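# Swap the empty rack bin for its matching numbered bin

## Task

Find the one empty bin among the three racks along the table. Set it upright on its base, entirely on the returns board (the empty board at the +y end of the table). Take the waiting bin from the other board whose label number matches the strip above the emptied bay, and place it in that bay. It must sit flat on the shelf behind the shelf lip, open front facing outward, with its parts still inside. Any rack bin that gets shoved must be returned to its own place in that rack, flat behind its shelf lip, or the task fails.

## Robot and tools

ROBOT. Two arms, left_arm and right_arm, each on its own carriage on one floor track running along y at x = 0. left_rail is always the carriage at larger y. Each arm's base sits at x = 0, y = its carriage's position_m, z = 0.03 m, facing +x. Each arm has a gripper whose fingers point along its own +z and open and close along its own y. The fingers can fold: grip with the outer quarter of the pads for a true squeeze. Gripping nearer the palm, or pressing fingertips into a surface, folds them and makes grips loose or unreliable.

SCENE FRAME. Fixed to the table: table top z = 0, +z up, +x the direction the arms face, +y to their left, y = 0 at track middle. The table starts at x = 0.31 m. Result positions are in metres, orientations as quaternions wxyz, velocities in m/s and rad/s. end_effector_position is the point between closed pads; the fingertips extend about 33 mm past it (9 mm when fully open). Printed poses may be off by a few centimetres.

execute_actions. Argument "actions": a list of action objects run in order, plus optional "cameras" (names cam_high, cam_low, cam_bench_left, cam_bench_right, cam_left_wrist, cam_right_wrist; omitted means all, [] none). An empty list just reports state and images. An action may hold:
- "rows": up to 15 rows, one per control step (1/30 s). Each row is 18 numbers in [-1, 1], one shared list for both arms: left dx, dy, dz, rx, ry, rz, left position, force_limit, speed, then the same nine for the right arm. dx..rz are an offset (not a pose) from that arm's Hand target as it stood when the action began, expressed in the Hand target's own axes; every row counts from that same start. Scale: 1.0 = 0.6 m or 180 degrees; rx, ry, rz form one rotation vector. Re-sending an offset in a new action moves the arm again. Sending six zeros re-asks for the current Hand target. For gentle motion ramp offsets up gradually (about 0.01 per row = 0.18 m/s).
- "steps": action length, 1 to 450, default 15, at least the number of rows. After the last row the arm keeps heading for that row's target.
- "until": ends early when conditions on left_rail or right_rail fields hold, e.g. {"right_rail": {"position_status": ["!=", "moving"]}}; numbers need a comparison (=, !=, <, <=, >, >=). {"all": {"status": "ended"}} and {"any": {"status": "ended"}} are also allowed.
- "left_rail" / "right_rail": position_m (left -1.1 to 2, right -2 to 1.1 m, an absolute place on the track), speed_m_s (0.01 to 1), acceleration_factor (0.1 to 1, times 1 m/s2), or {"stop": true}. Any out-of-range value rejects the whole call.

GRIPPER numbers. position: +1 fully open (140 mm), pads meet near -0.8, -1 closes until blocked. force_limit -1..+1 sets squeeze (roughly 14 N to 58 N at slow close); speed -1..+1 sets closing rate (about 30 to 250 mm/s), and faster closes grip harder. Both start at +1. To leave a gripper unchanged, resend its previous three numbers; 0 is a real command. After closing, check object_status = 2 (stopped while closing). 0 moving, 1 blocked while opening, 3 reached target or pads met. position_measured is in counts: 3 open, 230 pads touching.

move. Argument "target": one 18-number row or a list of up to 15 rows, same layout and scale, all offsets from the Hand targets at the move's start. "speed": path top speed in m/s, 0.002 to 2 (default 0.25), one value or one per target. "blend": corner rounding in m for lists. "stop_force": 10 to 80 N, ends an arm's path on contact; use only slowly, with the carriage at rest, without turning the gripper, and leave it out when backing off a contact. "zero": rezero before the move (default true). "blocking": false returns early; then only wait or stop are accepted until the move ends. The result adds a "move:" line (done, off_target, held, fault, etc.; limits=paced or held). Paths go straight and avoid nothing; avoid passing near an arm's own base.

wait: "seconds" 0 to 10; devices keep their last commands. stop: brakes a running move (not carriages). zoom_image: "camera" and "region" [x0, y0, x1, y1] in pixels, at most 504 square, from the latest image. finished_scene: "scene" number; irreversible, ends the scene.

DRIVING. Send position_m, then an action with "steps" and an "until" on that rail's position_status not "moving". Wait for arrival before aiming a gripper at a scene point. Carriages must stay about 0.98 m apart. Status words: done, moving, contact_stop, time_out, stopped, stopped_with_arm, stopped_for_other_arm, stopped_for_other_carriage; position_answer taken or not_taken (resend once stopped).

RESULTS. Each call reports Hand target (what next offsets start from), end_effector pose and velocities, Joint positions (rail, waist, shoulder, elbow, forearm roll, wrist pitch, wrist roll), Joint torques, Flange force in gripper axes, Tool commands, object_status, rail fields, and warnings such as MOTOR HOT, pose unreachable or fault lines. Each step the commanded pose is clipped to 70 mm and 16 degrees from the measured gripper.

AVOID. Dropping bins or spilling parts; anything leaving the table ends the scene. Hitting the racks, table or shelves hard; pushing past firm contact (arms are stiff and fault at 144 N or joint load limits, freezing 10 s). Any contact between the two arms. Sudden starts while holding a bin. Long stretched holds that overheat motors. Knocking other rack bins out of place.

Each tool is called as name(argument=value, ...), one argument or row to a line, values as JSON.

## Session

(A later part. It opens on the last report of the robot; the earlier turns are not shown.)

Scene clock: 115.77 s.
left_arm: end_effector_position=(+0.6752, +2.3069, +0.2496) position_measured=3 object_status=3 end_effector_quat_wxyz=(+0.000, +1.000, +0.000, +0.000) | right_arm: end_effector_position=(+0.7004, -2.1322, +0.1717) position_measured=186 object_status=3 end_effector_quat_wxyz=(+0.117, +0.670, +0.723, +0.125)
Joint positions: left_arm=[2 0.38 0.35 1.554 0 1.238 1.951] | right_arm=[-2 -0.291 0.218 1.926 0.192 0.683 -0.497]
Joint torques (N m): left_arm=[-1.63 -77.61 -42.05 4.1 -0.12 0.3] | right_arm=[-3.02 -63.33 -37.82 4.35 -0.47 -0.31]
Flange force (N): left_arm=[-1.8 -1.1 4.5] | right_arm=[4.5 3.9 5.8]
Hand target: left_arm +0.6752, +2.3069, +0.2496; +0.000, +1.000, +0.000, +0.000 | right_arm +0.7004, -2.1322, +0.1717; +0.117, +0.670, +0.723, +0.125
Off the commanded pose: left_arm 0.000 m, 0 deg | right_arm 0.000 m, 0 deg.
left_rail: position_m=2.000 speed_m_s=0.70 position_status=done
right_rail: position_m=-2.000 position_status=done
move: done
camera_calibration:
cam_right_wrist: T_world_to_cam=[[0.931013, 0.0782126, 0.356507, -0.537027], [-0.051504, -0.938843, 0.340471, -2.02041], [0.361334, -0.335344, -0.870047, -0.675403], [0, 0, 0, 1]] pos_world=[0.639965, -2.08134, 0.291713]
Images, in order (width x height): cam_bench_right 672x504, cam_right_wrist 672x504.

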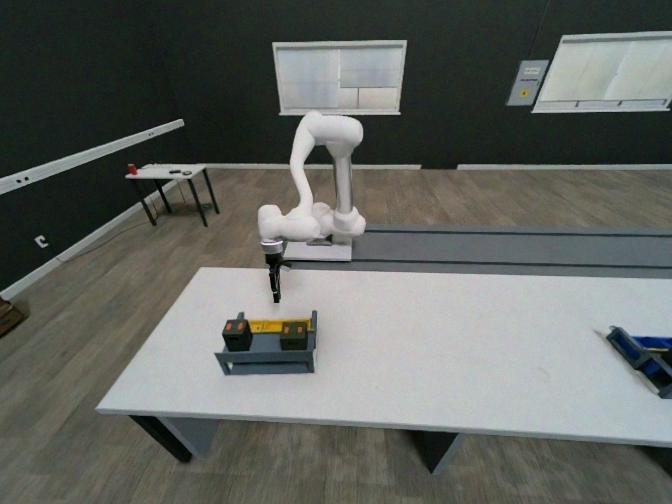

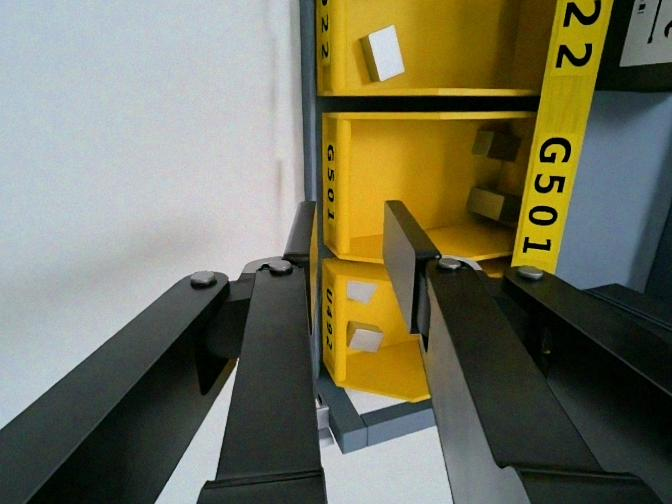

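move(
  target=[0,0,0,0,0,0,1,-0.3,-0.6,0.062,-0.181,-0.26,-0.1455,0.124,0.5065,0.9,1,-0.3],
  cameras=["cam_right_wrist"],
)

zoom_image(
  camera="cam_right_wrist",
  region=[180, 60, 560, 260],
)

Scene clock: 120.40 s.
left_arm: end_effector_position=(+0.6752, +2.3069, +0.2496) position_measured=3 object_status=3 end_effector_quat_wxyz=(+0.000, +1.000, +0.000, +0.000) | right_arm: end_effector_position=(+0.5431, -2.1067, +0.2818) position_measured=16 object_status=3 end_effector_quat_wxyz=(+0.000, +0.905, +0.001, +0.426)
Joint positions: left_arm=[2 0.38 0.35 1.554 0 1.238 1.951] | right_arm=[-2 -0.471 -0.291 2.392 1.047 0.416 0.248]
Joint torques (N m): left_arm=[-2.07 -77.68 -41.98 4.08 -0.1 0.31] | right_arm=[-3.49 -11.8 -41.45 3.12 -0.21 -0.33]
Flange force (N): left_arm=[-2.0 -1.9 4.4] | right_arm=[0.0 0.0 0.0]
Hand target: left_arm +0.6752, +2.3069, +0.2496; +0.000, +1.000, +0.000, +0.000 | right_arm +0.5431, -2.1067, +0.2818; +0.000, +0.905, +0.001, +0.426
Off the commanded pose: left_arm 0.000 m, 0 deg | right_arm 0.000 m, 0 deg.
left_rail: position_m=2.000 speed_m_s=0.70 position_status=done
right_rail: position_m=-2.000 position_status=done
move: done
camera_calibration:
cam_right_wrist: T_world_to_cam=[[-0.00972429, -0.99978, 0.0185717, -2.0968], [-0.872276, -0.000599658, -0.489013, 0.614025], [0.488917, -0.0209549, -0.872079, 0.0794389], [0, 0, 0, 1]] pos_world=[0.47637, -2.09431, 0.408484]
Images, in order (width x height): cam_right_wrist 672x504.

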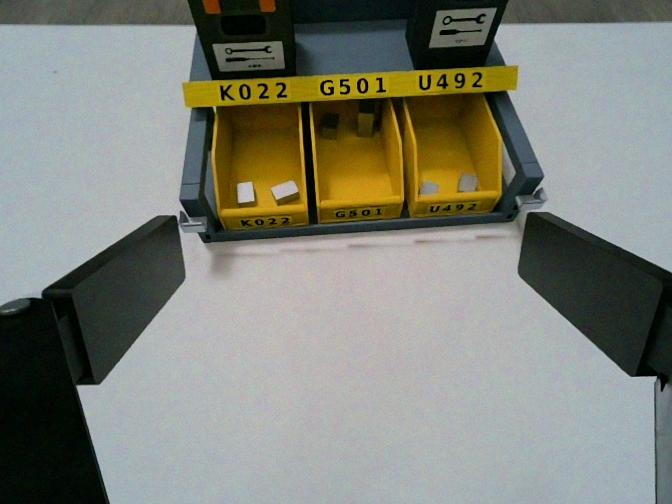

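Scaled by 1.326 from the camera's 672x504 image, which has a finer 960x720 frame.

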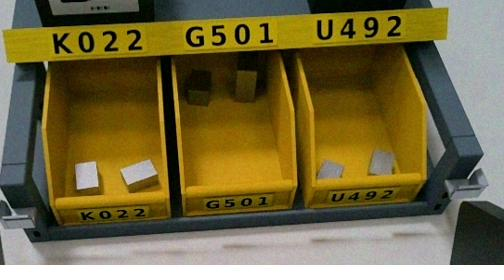

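Same placement as the original.

finished_scene(
  scene=1,
)

The scene is finished: the task was done.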